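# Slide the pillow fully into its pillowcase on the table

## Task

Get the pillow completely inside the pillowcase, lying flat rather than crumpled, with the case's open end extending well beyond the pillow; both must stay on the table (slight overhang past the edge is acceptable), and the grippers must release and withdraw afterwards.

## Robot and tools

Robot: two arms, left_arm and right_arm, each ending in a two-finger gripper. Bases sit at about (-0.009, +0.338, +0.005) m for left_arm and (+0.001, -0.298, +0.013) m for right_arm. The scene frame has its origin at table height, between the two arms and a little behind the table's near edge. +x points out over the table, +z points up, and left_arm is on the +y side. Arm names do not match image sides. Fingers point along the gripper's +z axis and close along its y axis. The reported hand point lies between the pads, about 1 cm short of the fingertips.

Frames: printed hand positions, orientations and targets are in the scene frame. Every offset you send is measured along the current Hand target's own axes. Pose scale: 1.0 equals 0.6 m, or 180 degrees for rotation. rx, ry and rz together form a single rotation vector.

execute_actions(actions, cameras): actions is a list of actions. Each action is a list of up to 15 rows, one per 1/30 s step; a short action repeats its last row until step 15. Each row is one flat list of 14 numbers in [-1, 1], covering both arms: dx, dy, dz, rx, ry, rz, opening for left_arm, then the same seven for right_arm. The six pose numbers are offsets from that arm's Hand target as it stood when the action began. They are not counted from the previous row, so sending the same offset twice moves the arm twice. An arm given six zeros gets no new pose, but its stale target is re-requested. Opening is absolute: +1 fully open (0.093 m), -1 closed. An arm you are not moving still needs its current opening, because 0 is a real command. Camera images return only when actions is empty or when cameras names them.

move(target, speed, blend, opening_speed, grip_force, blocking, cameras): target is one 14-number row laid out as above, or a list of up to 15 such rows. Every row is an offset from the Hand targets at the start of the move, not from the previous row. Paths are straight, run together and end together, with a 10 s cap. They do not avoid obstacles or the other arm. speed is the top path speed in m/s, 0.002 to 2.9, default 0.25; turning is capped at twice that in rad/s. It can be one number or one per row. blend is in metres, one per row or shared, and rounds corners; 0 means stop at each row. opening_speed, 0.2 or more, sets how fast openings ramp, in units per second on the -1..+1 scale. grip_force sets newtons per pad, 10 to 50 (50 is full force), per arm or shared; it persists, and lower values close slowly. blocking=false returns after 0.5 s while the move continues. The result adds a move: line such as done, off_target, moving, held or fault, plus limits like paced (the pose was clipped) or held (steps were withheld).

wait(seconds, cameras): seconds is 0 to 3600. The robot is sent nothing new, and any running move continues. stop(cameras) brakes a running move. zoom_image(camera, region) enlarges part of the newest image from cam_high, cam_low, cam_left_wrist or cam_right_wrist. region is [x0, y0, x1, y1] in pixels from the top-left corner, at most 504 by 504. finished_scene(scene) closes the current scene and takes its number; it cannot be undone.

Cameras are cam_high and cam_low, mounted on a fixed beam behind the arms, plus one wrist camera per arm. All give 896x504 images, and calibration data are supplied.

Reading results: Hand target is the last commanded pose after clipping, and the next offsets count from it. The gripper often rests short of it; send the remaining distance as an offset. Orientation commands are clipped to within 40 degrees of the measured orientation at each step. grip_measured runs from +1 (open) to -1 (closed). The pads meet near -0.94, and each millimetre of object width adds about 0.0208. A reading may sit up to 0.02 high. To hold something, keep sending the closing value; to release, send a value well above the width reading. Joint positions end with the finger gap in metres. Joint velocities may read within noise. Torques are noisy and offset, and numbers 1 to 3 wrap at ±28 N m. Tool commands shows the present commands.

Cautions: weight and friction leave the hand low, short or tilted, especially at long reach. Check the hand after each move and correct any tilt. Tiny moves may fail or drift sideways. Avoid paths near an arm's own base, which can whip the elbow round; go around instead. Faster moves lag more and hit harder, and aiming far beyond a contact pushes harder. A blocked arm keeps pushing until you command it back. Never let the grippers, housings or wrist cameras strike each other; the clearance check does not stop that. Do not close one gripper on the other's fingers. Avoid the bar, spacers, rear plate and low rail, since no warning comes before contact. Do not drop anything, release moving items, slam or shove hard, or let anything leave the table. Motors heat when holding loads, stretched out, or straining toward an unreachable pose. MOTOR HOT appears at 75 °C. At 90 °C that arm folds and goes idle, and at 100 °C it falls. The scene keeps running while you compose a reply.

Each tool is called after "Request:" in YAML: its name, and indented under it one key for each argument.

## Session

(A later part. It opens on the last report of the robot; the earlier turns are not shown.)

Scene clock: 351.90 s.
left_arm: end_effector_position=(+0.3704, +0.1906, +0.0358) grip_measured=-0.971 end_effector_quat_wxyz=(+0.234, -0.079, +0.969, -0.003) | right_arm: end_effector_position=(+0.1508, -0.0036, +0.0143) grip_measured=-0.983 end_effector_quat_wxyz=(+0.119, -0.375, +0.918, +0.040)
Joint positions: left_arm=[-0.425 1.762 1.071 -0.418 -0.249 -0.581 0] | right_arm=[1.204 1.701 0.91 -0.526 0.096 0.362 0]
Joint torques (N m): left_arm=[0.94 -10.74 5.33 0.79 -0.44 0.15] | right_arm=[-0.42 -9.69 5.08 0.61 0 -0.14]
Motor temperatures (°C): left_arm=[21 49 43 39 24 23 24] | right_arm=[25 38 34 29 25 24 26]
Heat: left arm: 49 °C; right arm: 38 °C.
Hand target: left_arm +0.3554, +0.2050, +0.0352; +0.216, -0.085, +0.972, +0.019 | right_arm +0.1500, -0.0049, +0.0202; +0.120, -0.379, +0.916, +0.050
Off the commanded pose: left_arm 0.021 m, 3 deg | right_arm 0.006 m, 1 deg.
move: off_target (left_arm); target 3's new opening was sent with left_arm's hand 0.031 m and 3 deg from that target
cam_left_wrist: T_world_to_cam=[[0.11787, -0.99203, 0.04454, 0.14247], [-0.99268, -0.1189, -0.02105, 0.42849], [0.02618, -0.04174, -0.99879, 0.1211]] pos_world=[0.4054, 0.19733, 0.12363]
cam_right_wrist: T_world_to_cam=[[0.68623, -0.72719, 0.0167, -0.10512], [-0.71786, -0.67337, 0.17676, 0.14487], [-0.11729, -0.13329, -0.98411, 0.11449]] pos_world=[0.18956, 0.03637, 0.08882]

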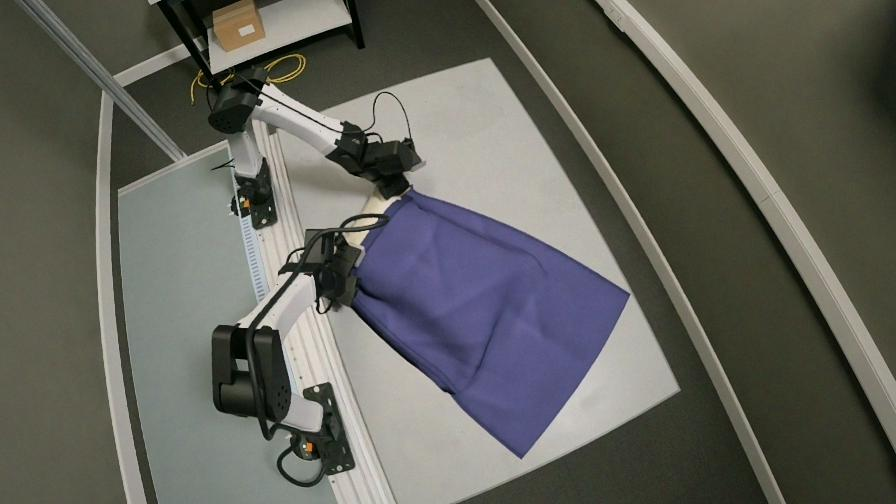

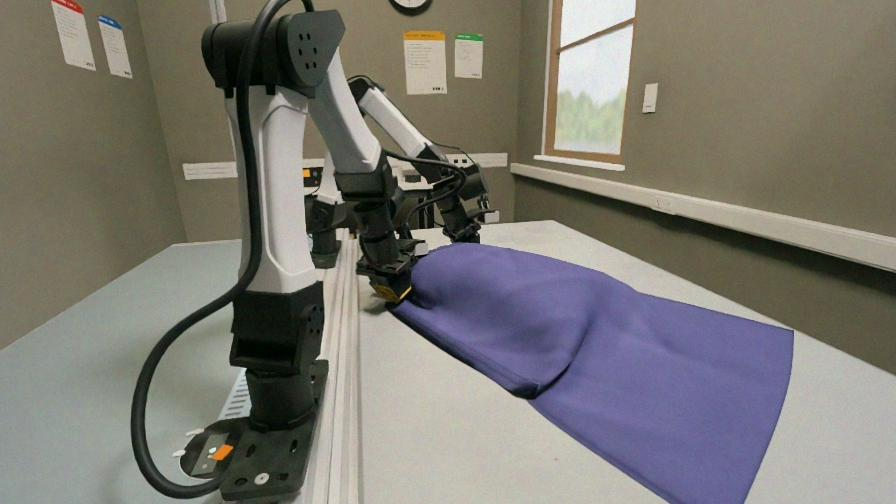

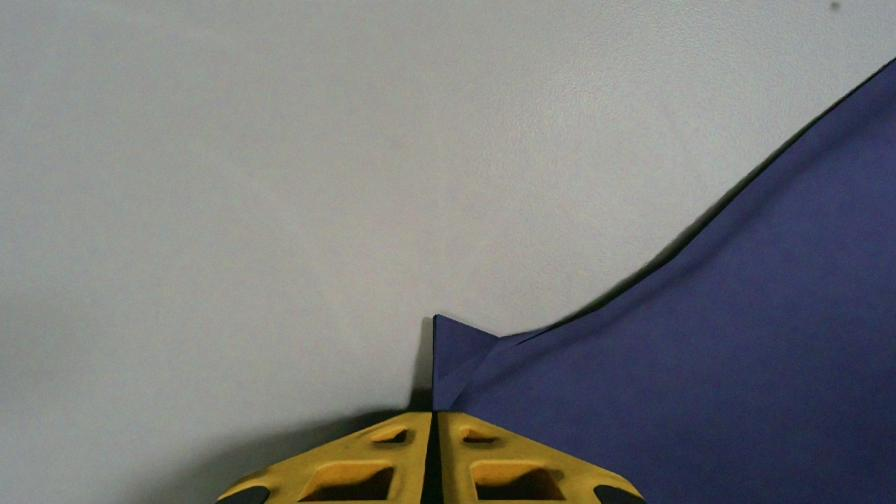

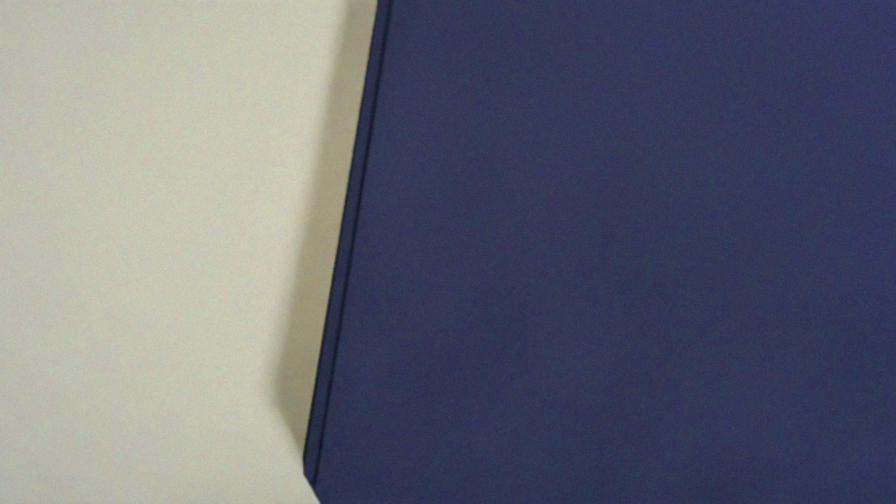

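Request:
move:
  target: [-0.3845,-0.2408,-0.6018,0.0421,-0.2494,0.0385,-1, -0.1508,-0.1203,-0.7185,0.0183,-0.2777,0.022,-1]
  speed: 0.16
  cameras: ["all"]

Scene clock: 428.90 s.
left_arm: end_effector_position=(+0.4367, +0.0706, +0.4459) grip_measured=-0.971 end_effector_quat_wxyz=(+0.570, +0.016, +0.822, -0.003) | right_arm: end_effector_position=(+0.1824, -0.0714, +0.4436) grip_measured=-0.983 end_effector_quat_wxyz=(+0.485, -0.294, +0.805, +0.175)
Joint positions: left_arm=[-0.727 2.096 2.796 -1.112 -0.704 -0.272 0] | right_arm=[1.114 1.14 1.782 -1.136 0.312 0.18 0]
Joint torques (N m): left_arm=[-0.32 -9.74 10.03 2.31 -0.53 0.22] | right_arm=[-0.47 -1.78 8.57 1.83 0.17 -0.15]
Motor temperatures (°C): left_arm=[21 54 41 35 24 23 24] | right_arm=[25 45 36 29 25 24 26]
Heat: left arm: 54 °C; right arm: 45 °C.
Hand target: left_arm +0.4357, +0.0727, +0.4601; +0.574, +0.000, +0.819, +0.000 | right_arm +0.1842, -0.0726, +0.4601; +0.505, -0.289, +0.793, +0.184
Off the commanded pose: left_arm 0.014 m, 2 deg | right_arm 0.017 m, 3 deg.
move: off_target (left_arm, right_arm)
cam_left_wrist: T_world_to_cam=[[-0.05569, -0.99781, -0.03564, 0.10927], [-0.72252, 0.06491, -0.6883, 0.65516], [0.6891, -0.01258, -0.72455, 0.11013]] pos_world=[0.40355, 0.06789, 0.53464]
cam_right_wrist: T_world_to_cam=[[0.63329, -0.77388, -0.00792, -0.16612], [-0.61713, -0.49879, -0.60857, 0.38847], [0.46701, 0.39028, -0.79346, 0.37777]] pos_world=[0.16852, -0.08223, 0.53484]

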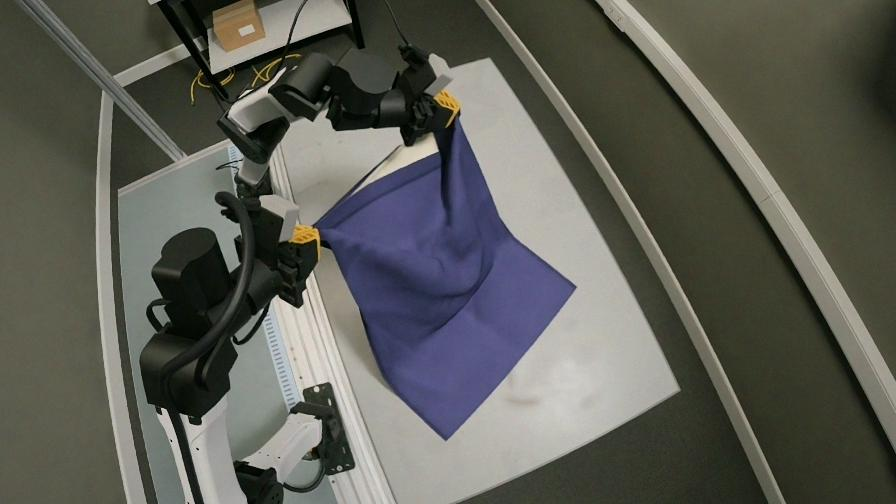

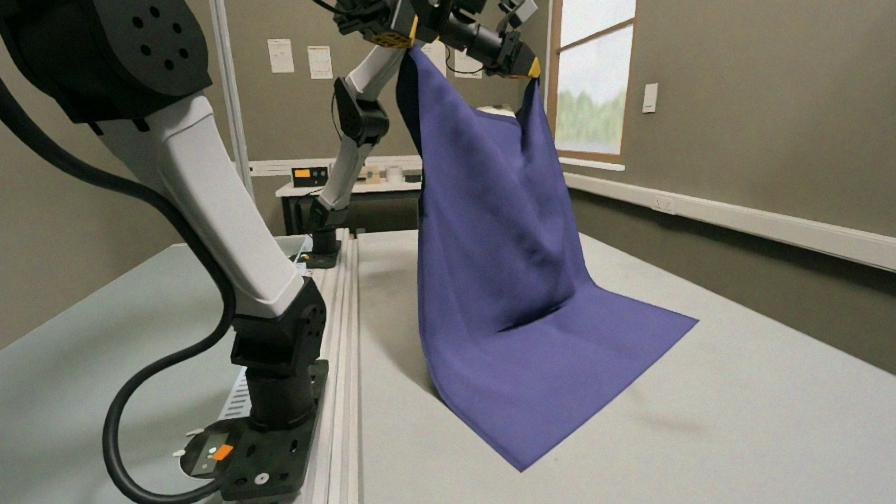

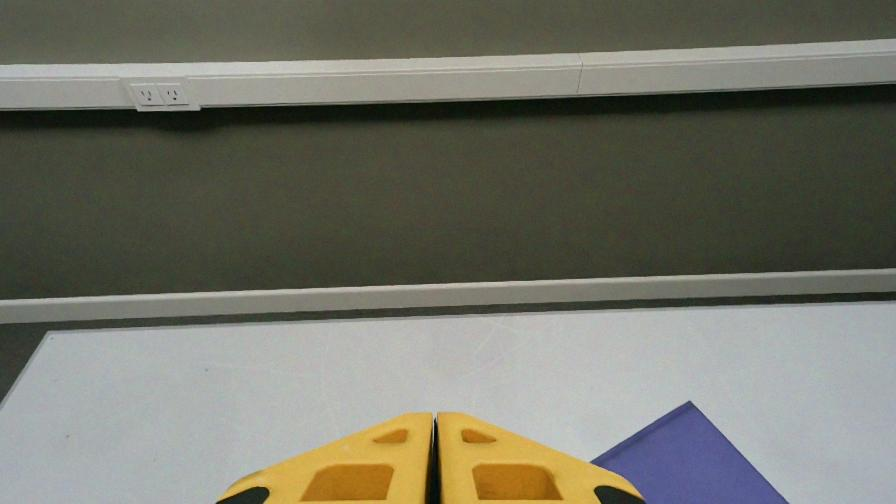

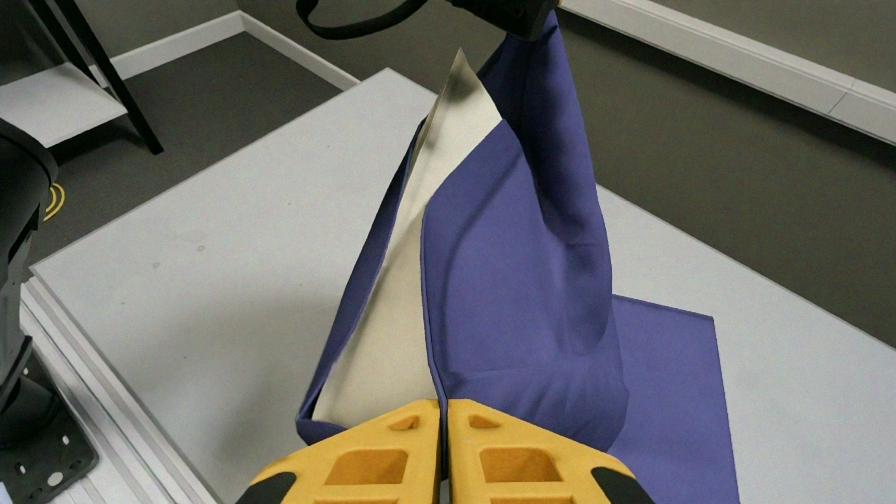

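Request:
move:
  target: [-0.0865,0.0955,-0.1035,0.026,-0.1,0.0095,-1, -0.0838,0.0923,-0.0958,0,-0.0833,0,-1]
  speed: 0.16
  cameras: ["cam_high","cam_low","cam_right_wrist"]

Scene clock: 456.93 s.
left_arm: end_effector_position=(+0.4048, +0.1171, +0.4991) grip_measured=-0.971 end_effector_quat_wxyz=(+0.665, +0.056, +0.745, -0.006) | right_arm: end_effector_position=(+0.1243, -0.0490, +0.5094) grip_measured=-0.983 end_effector_quat_wxyz=(+0.589, -0.288, +0.730, +0.194)
Joint positions: left_arm=[-0.688 1.6 2.027 -0.512 -0.649 0.007 0] | right_arm=[1.654 1.17 1.894 -1.064 0.872 0.226 0]
Joint torques (N m): left_arm=[0.69 -10.86 7.19 2.93 -0.16 0.3] | right_arm=[0.61 -1.48 7.72 2.01 0.37 -0.08]
Motor temperatures (°C): left_arm=[21 58 42 42 24 23 24] | right_arm=[25 38 38 35 25 24 26]
Heat: left arm: 58 °C; right arm: 38 °C.
Hand target: left_arm +0.3950, +0.1300, +0.5300; +0.695, +0.035, +0.718, -0.025 | right_arm +0.1250, -0.0499, +0.5299; +0.604, -0.262, +0.720, +0.220
Off the commanded pose: left_arm 0.035 m, 6 deg | right_arm 0.021 m, 5 deg.
move: off_target (left_arm, right_arm)
cam_right_wrist: T_world_to_cam=[[0.64177, -0.76582, 0.0406, -0.13687], [-0.45127, -0.41992, -0.78742, 0.47822], [0.62007, 0.48702, -0.61508, 0.34331]] pos_world=[0.09077, -0.0712, 0.59328]

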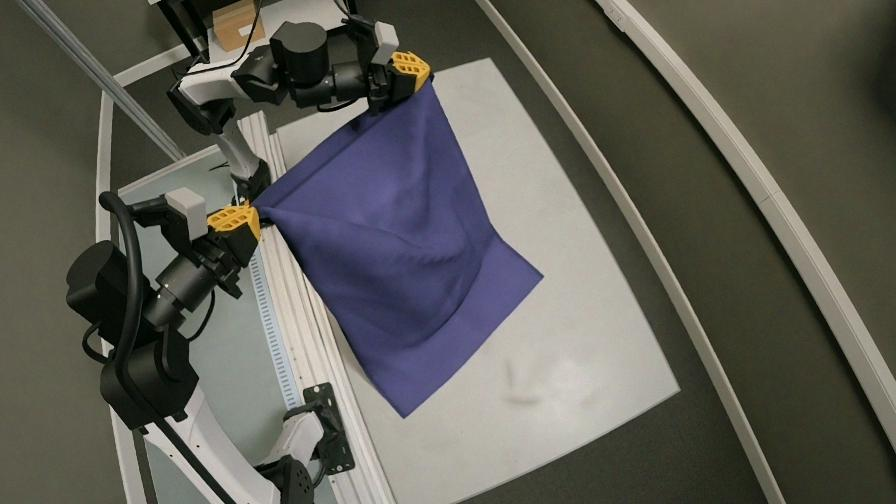

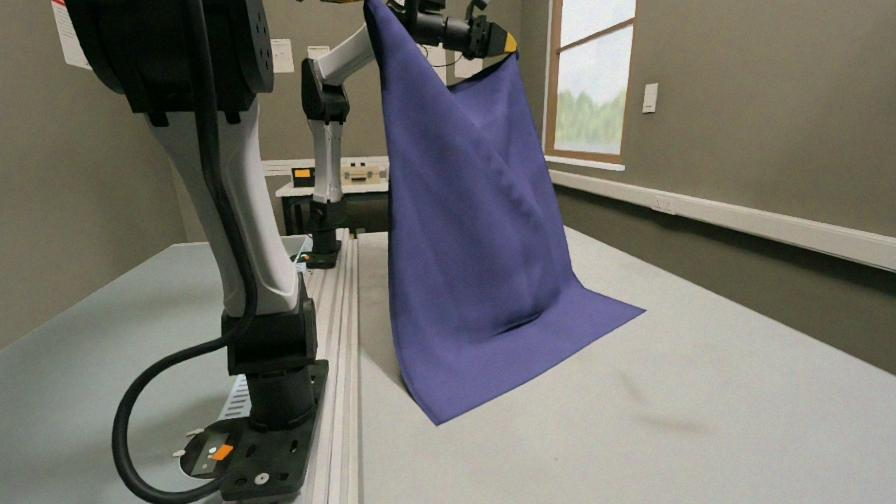

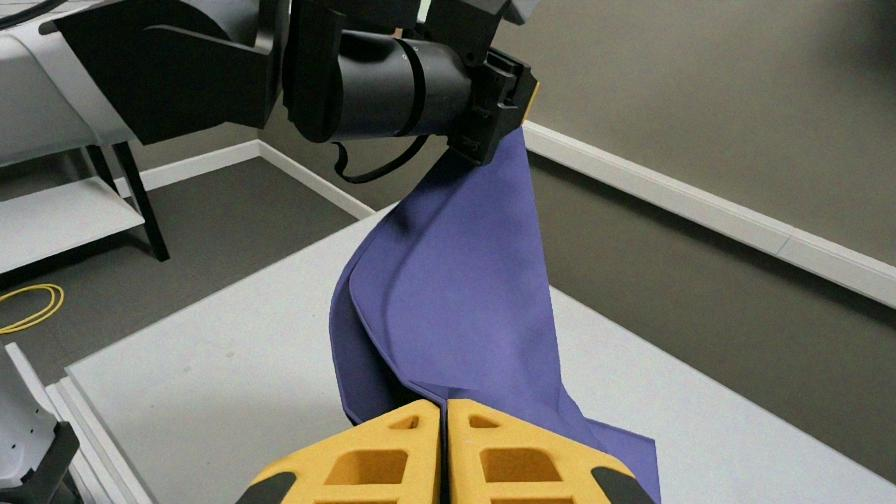

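Request:
move:
  target:
    - [0.4358,0.1562,-0.0008,-0.0499,0.2391,-0.0261,-1, 0.3975,0.2798,0.2425,0.0501,0.1938,0.026,-1]
    - [0.8197,0.2523,0.03,-0.0685,0.3768,-0.055,-1, 0.755,0.3632,0.4232,0.0705,0.2757,0.0492,-1]
  speed: 0.14
  blend: 0.05
  cameras: ["all"]

Scene clock: 542.03 s.
left_arm: end_effector_position=(+0.4112, +0.2872, +0.0490) grip_measured=-0.971 end_effector_quat_wxyz=(+0.182, -0.090, +0.979, +0.018) | right_arm: end_effector_position=(+0.1127, +0.2201, +0.0465) grip_measured=-0.983 end_effector_quat_wxyz=(+0.257, -0.221, +0.940, +0.049)
Joint positions: left_arm=[-0.121 1.834 1.265 -0.607 -0.124 -0.33 0] | right_arm=[1.556 2.367 1.984 -0.894 0.461 0.976 0]
Joint torques (N m): left_arm=[0.69 -7.75 7.05 1.38 -0.08 0.25] | right_arm=[-0.53 -11.06 9.05 0.8 0.26 0.15]
Motor temperatures (°C): left_arm=[21 60 41 49 24 23 25] | right_arm=[25 33 39 36 25 24 27]
Heat: left arm: 60 °C; right arm: 39 °C.
Hand target: left_arm +0.4097, +0.2873, +0.0399; +0.172, -0.086, +0.981, +0.016 | right_arm +0.1160, +0.2267, +0.0394; +0.253, -0.209, +0.943, +0.056
Off the commanded pose: left_arm 0.009 m, 1 deg | right_arm 0.010 m, 2 deg.
move: done
cam_left_wrist: T_world_to_cam=[[0.14785, -0.98901, 0.00247, 0.22179], [-0.98553, -0.14712, 0.08421, 0.48076], [-0.08292, -0.01488, -0.99645, 0.17424]] pos_world=[0.45546, 0.29268, 0.13259]
cam_right_wrist: T_world_to_cam=[[0.42397, -0.90551, 0.01741, 0.15185], [-0.90048, -0.42352, -0.09883, 0.24089], [0.09686, 0.02623, -0.99495, 0.11276]] pos_world=[0.14162, 0.23656, 0.13335]

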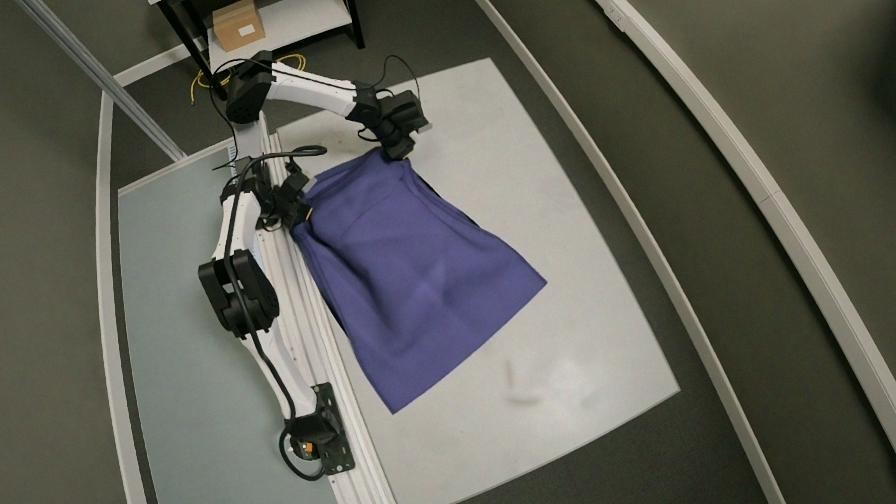

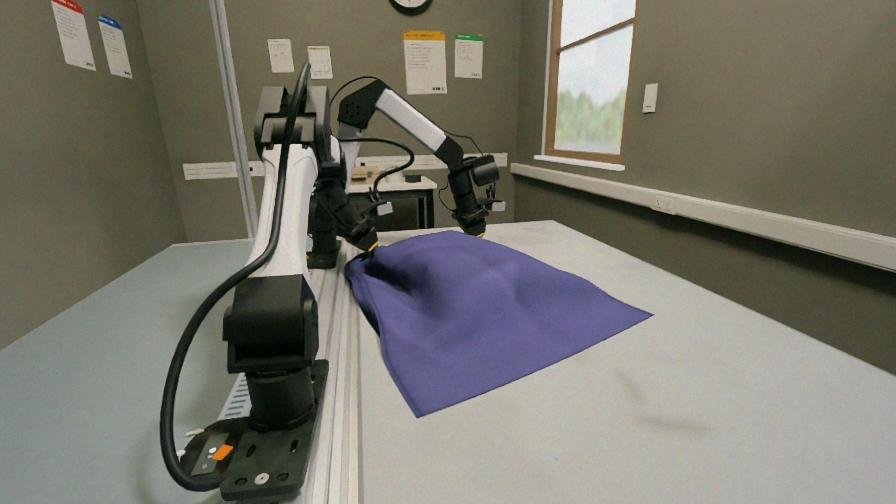

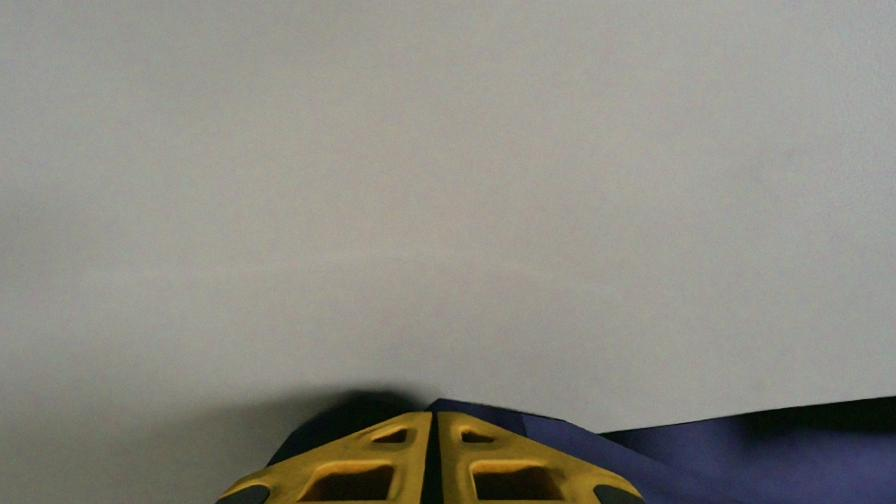

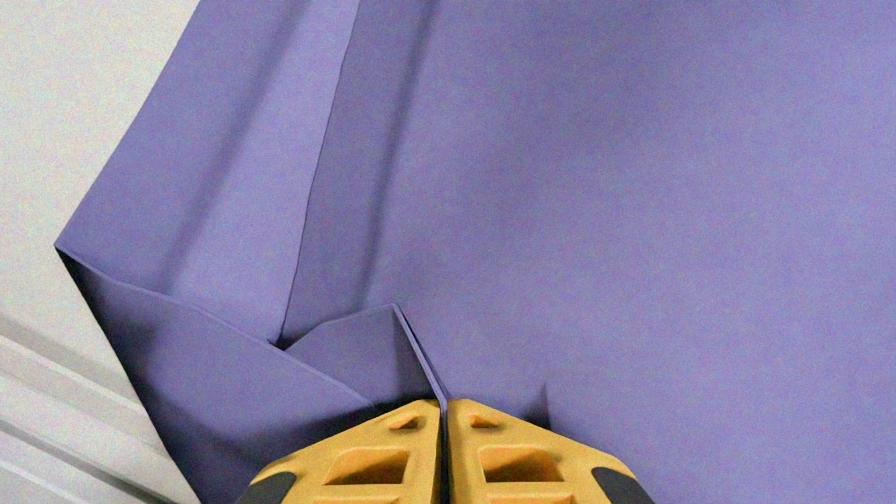

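Request:
move:
  target:
    - [0.0114,0,0.0313,0,0,0,-1, 0.0167,0,0.0289,0,0,0,-1]
    - [0.0114,0,0.0313,0,0,0,-0.1, 0.0167,0,0.0289,0,0,0,-0.1]
    - [0,0,-0.2,0,0,0,-0.1, 0,0,-0.2,0,0,0,-0.1]
    - [0.0633,0.2597,-0.4842,0,0,0,-0.1, -0.04,-0.9658,-0.4773,0.0695,0,0.1204,-0.1]
  speed: [0.08,0.05,0.12,0.4]
  blend: [0,0,0.03,0]
  opening_speed: 1.0
  cameras: ["all"]

Request:
zoom_image:
  camera: "cam_high"
  region: [270, 120, 570, 420]

Request:
zoom_image:
  camera: "cam_low"
  region: [310, 200, 660, 440]

Scene clock: 572.60 s.
left_arm: end_effector_position=(+0.2569, +0.4198, +0.2874) grip_measured=-0.102 end_effector_quat_wxyz=(+0.175, -0.089, +0.980, +0.020) | right_arm: end_effector_position=(+0.2482, -0.3491, +0.2951) grip_measured=-0.102 end_effector_quat_wxyz=(+0.256, +0.005, +0.967, -0.001)
Joint positions: left_arm=[0.429 1.37 1.743 -1.553 0.087 0.179 0.04] | right_arm=[-0.304 1.203 1.519 -1.399 -0.192 -0.294 0.04]
Joint torques (N m): left_arm=[0.92 -5.96 9.7 1.05 0.04 0.26] | right_arm=[-0.57 -2.11 8.51 0.92 -0.13 -0.14]
Motor temperatures (°C): left_arm=[21 54 42 42 24 23 25] | right_arm=[25 43 39 32 25 24 27]
Heat: left arm: 54 °C; right arm: 43 °C.
Hand target: left_arm +0.2500, +0.4171, +0.3002; +0.172, -0.086, +0.981, +0.016 | right_arm +0.2498, -0.3501, +0.2998; +0.259, +0.000, +0.966, +0.000
Off the commanded pose: left_arm 0.015 m, 1 deg | right_arm 0.005 m, 1 deg.
joint sent to its limit (left arm) — joint 4 (wrist pitch), lower limit. The joint targets still meet the commanded pose.
move: off_target (left_arm); target 2's new opening was sent with left_arm's hand 0.017 m and 2 deg from that target
cam_left_wrist: T_world_to_cam=[[0.14697, -0.98914, -0.00213, 0.37673], [-0.98444, -0.14648, 0.09703, 0.32385], [-0.09629, -0.01216, -0.99528, 0.40299]] pos_world=[0.30225, 0.42498, 0.37047]
cam_right_wrist: T_world_to_cam=[[-0.02816, -0.9996, -0.00316, -0.33993], [-0.99564, 0.02833, -0.08893, 0.32485], [0.08898, 0.00064, -0.99603, 0.35525]] pos_world=[0.28225, -0.34923, 0.38165]

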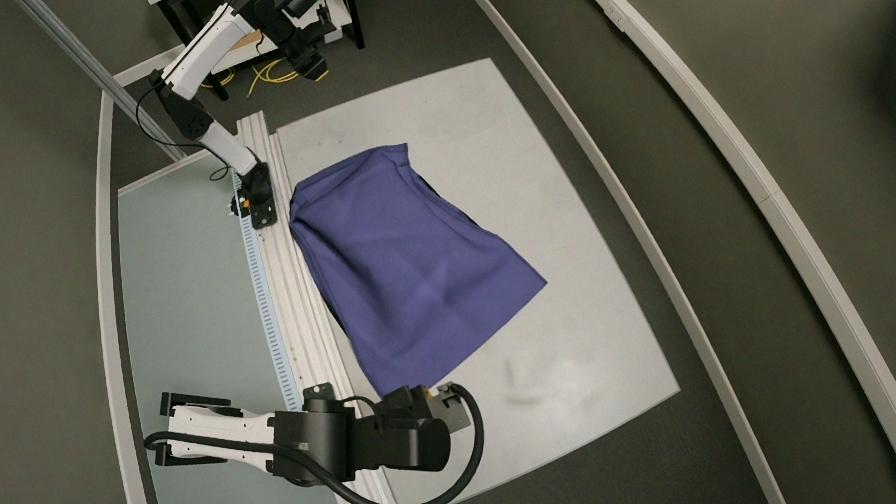

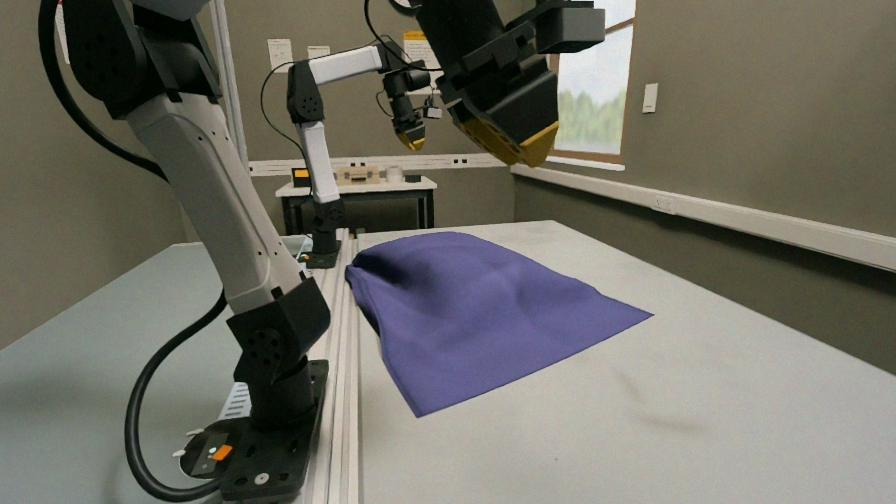

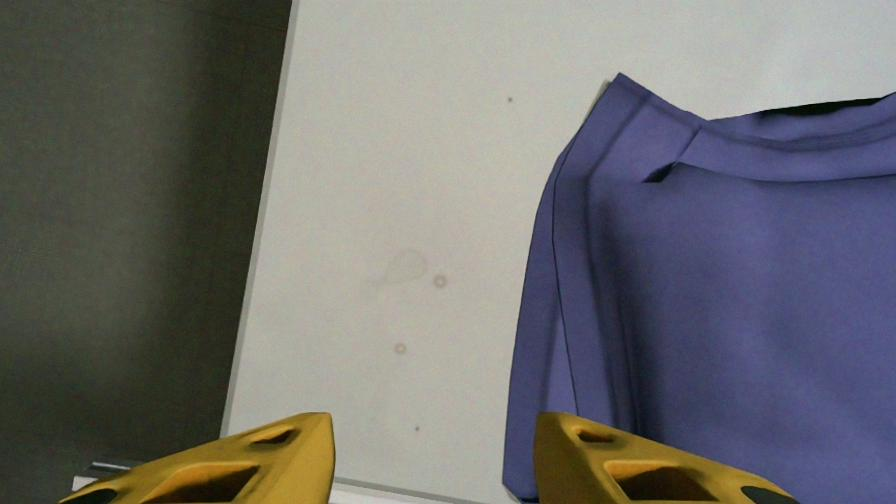

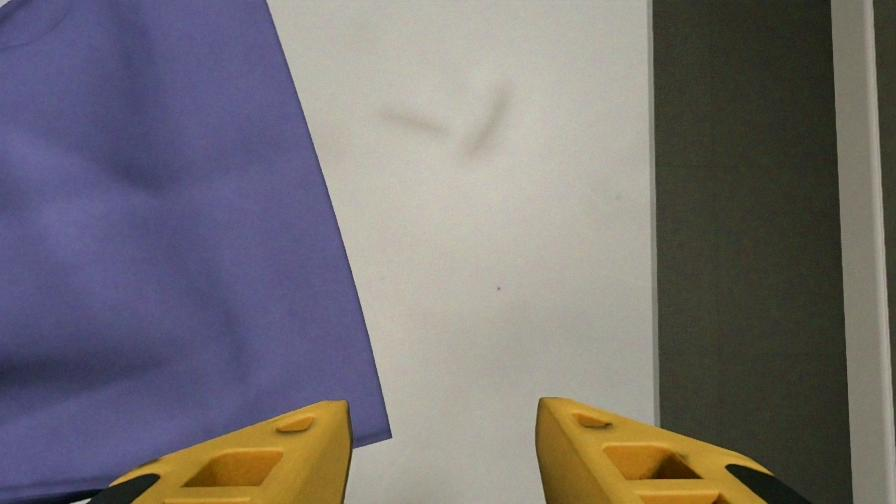

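Scaled by 1.680 from the camera's image (finer frame: 1280x720).

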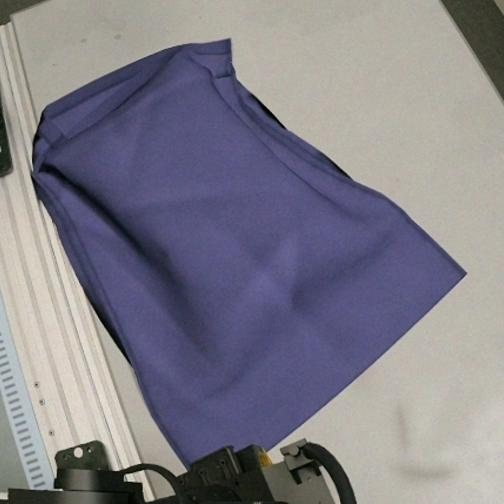

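Scaled by 1.440 from the camera's image (finer frame: 1280x720).

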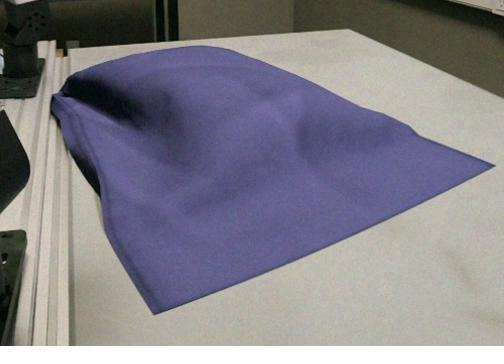

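Request:
zoom_image:
  camera: "cam_left_wrist"
  region: [480, 50, 896, 504]

Scaled by 1.110 from the camera's image (finer frame: 1280x720).

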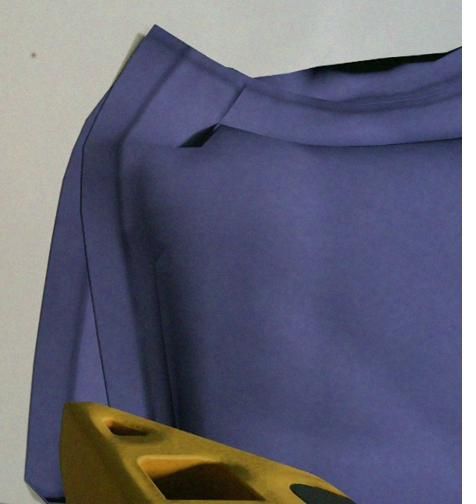

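Request:
finished_scene:
  scene: 2

The scene is finished: the task was done.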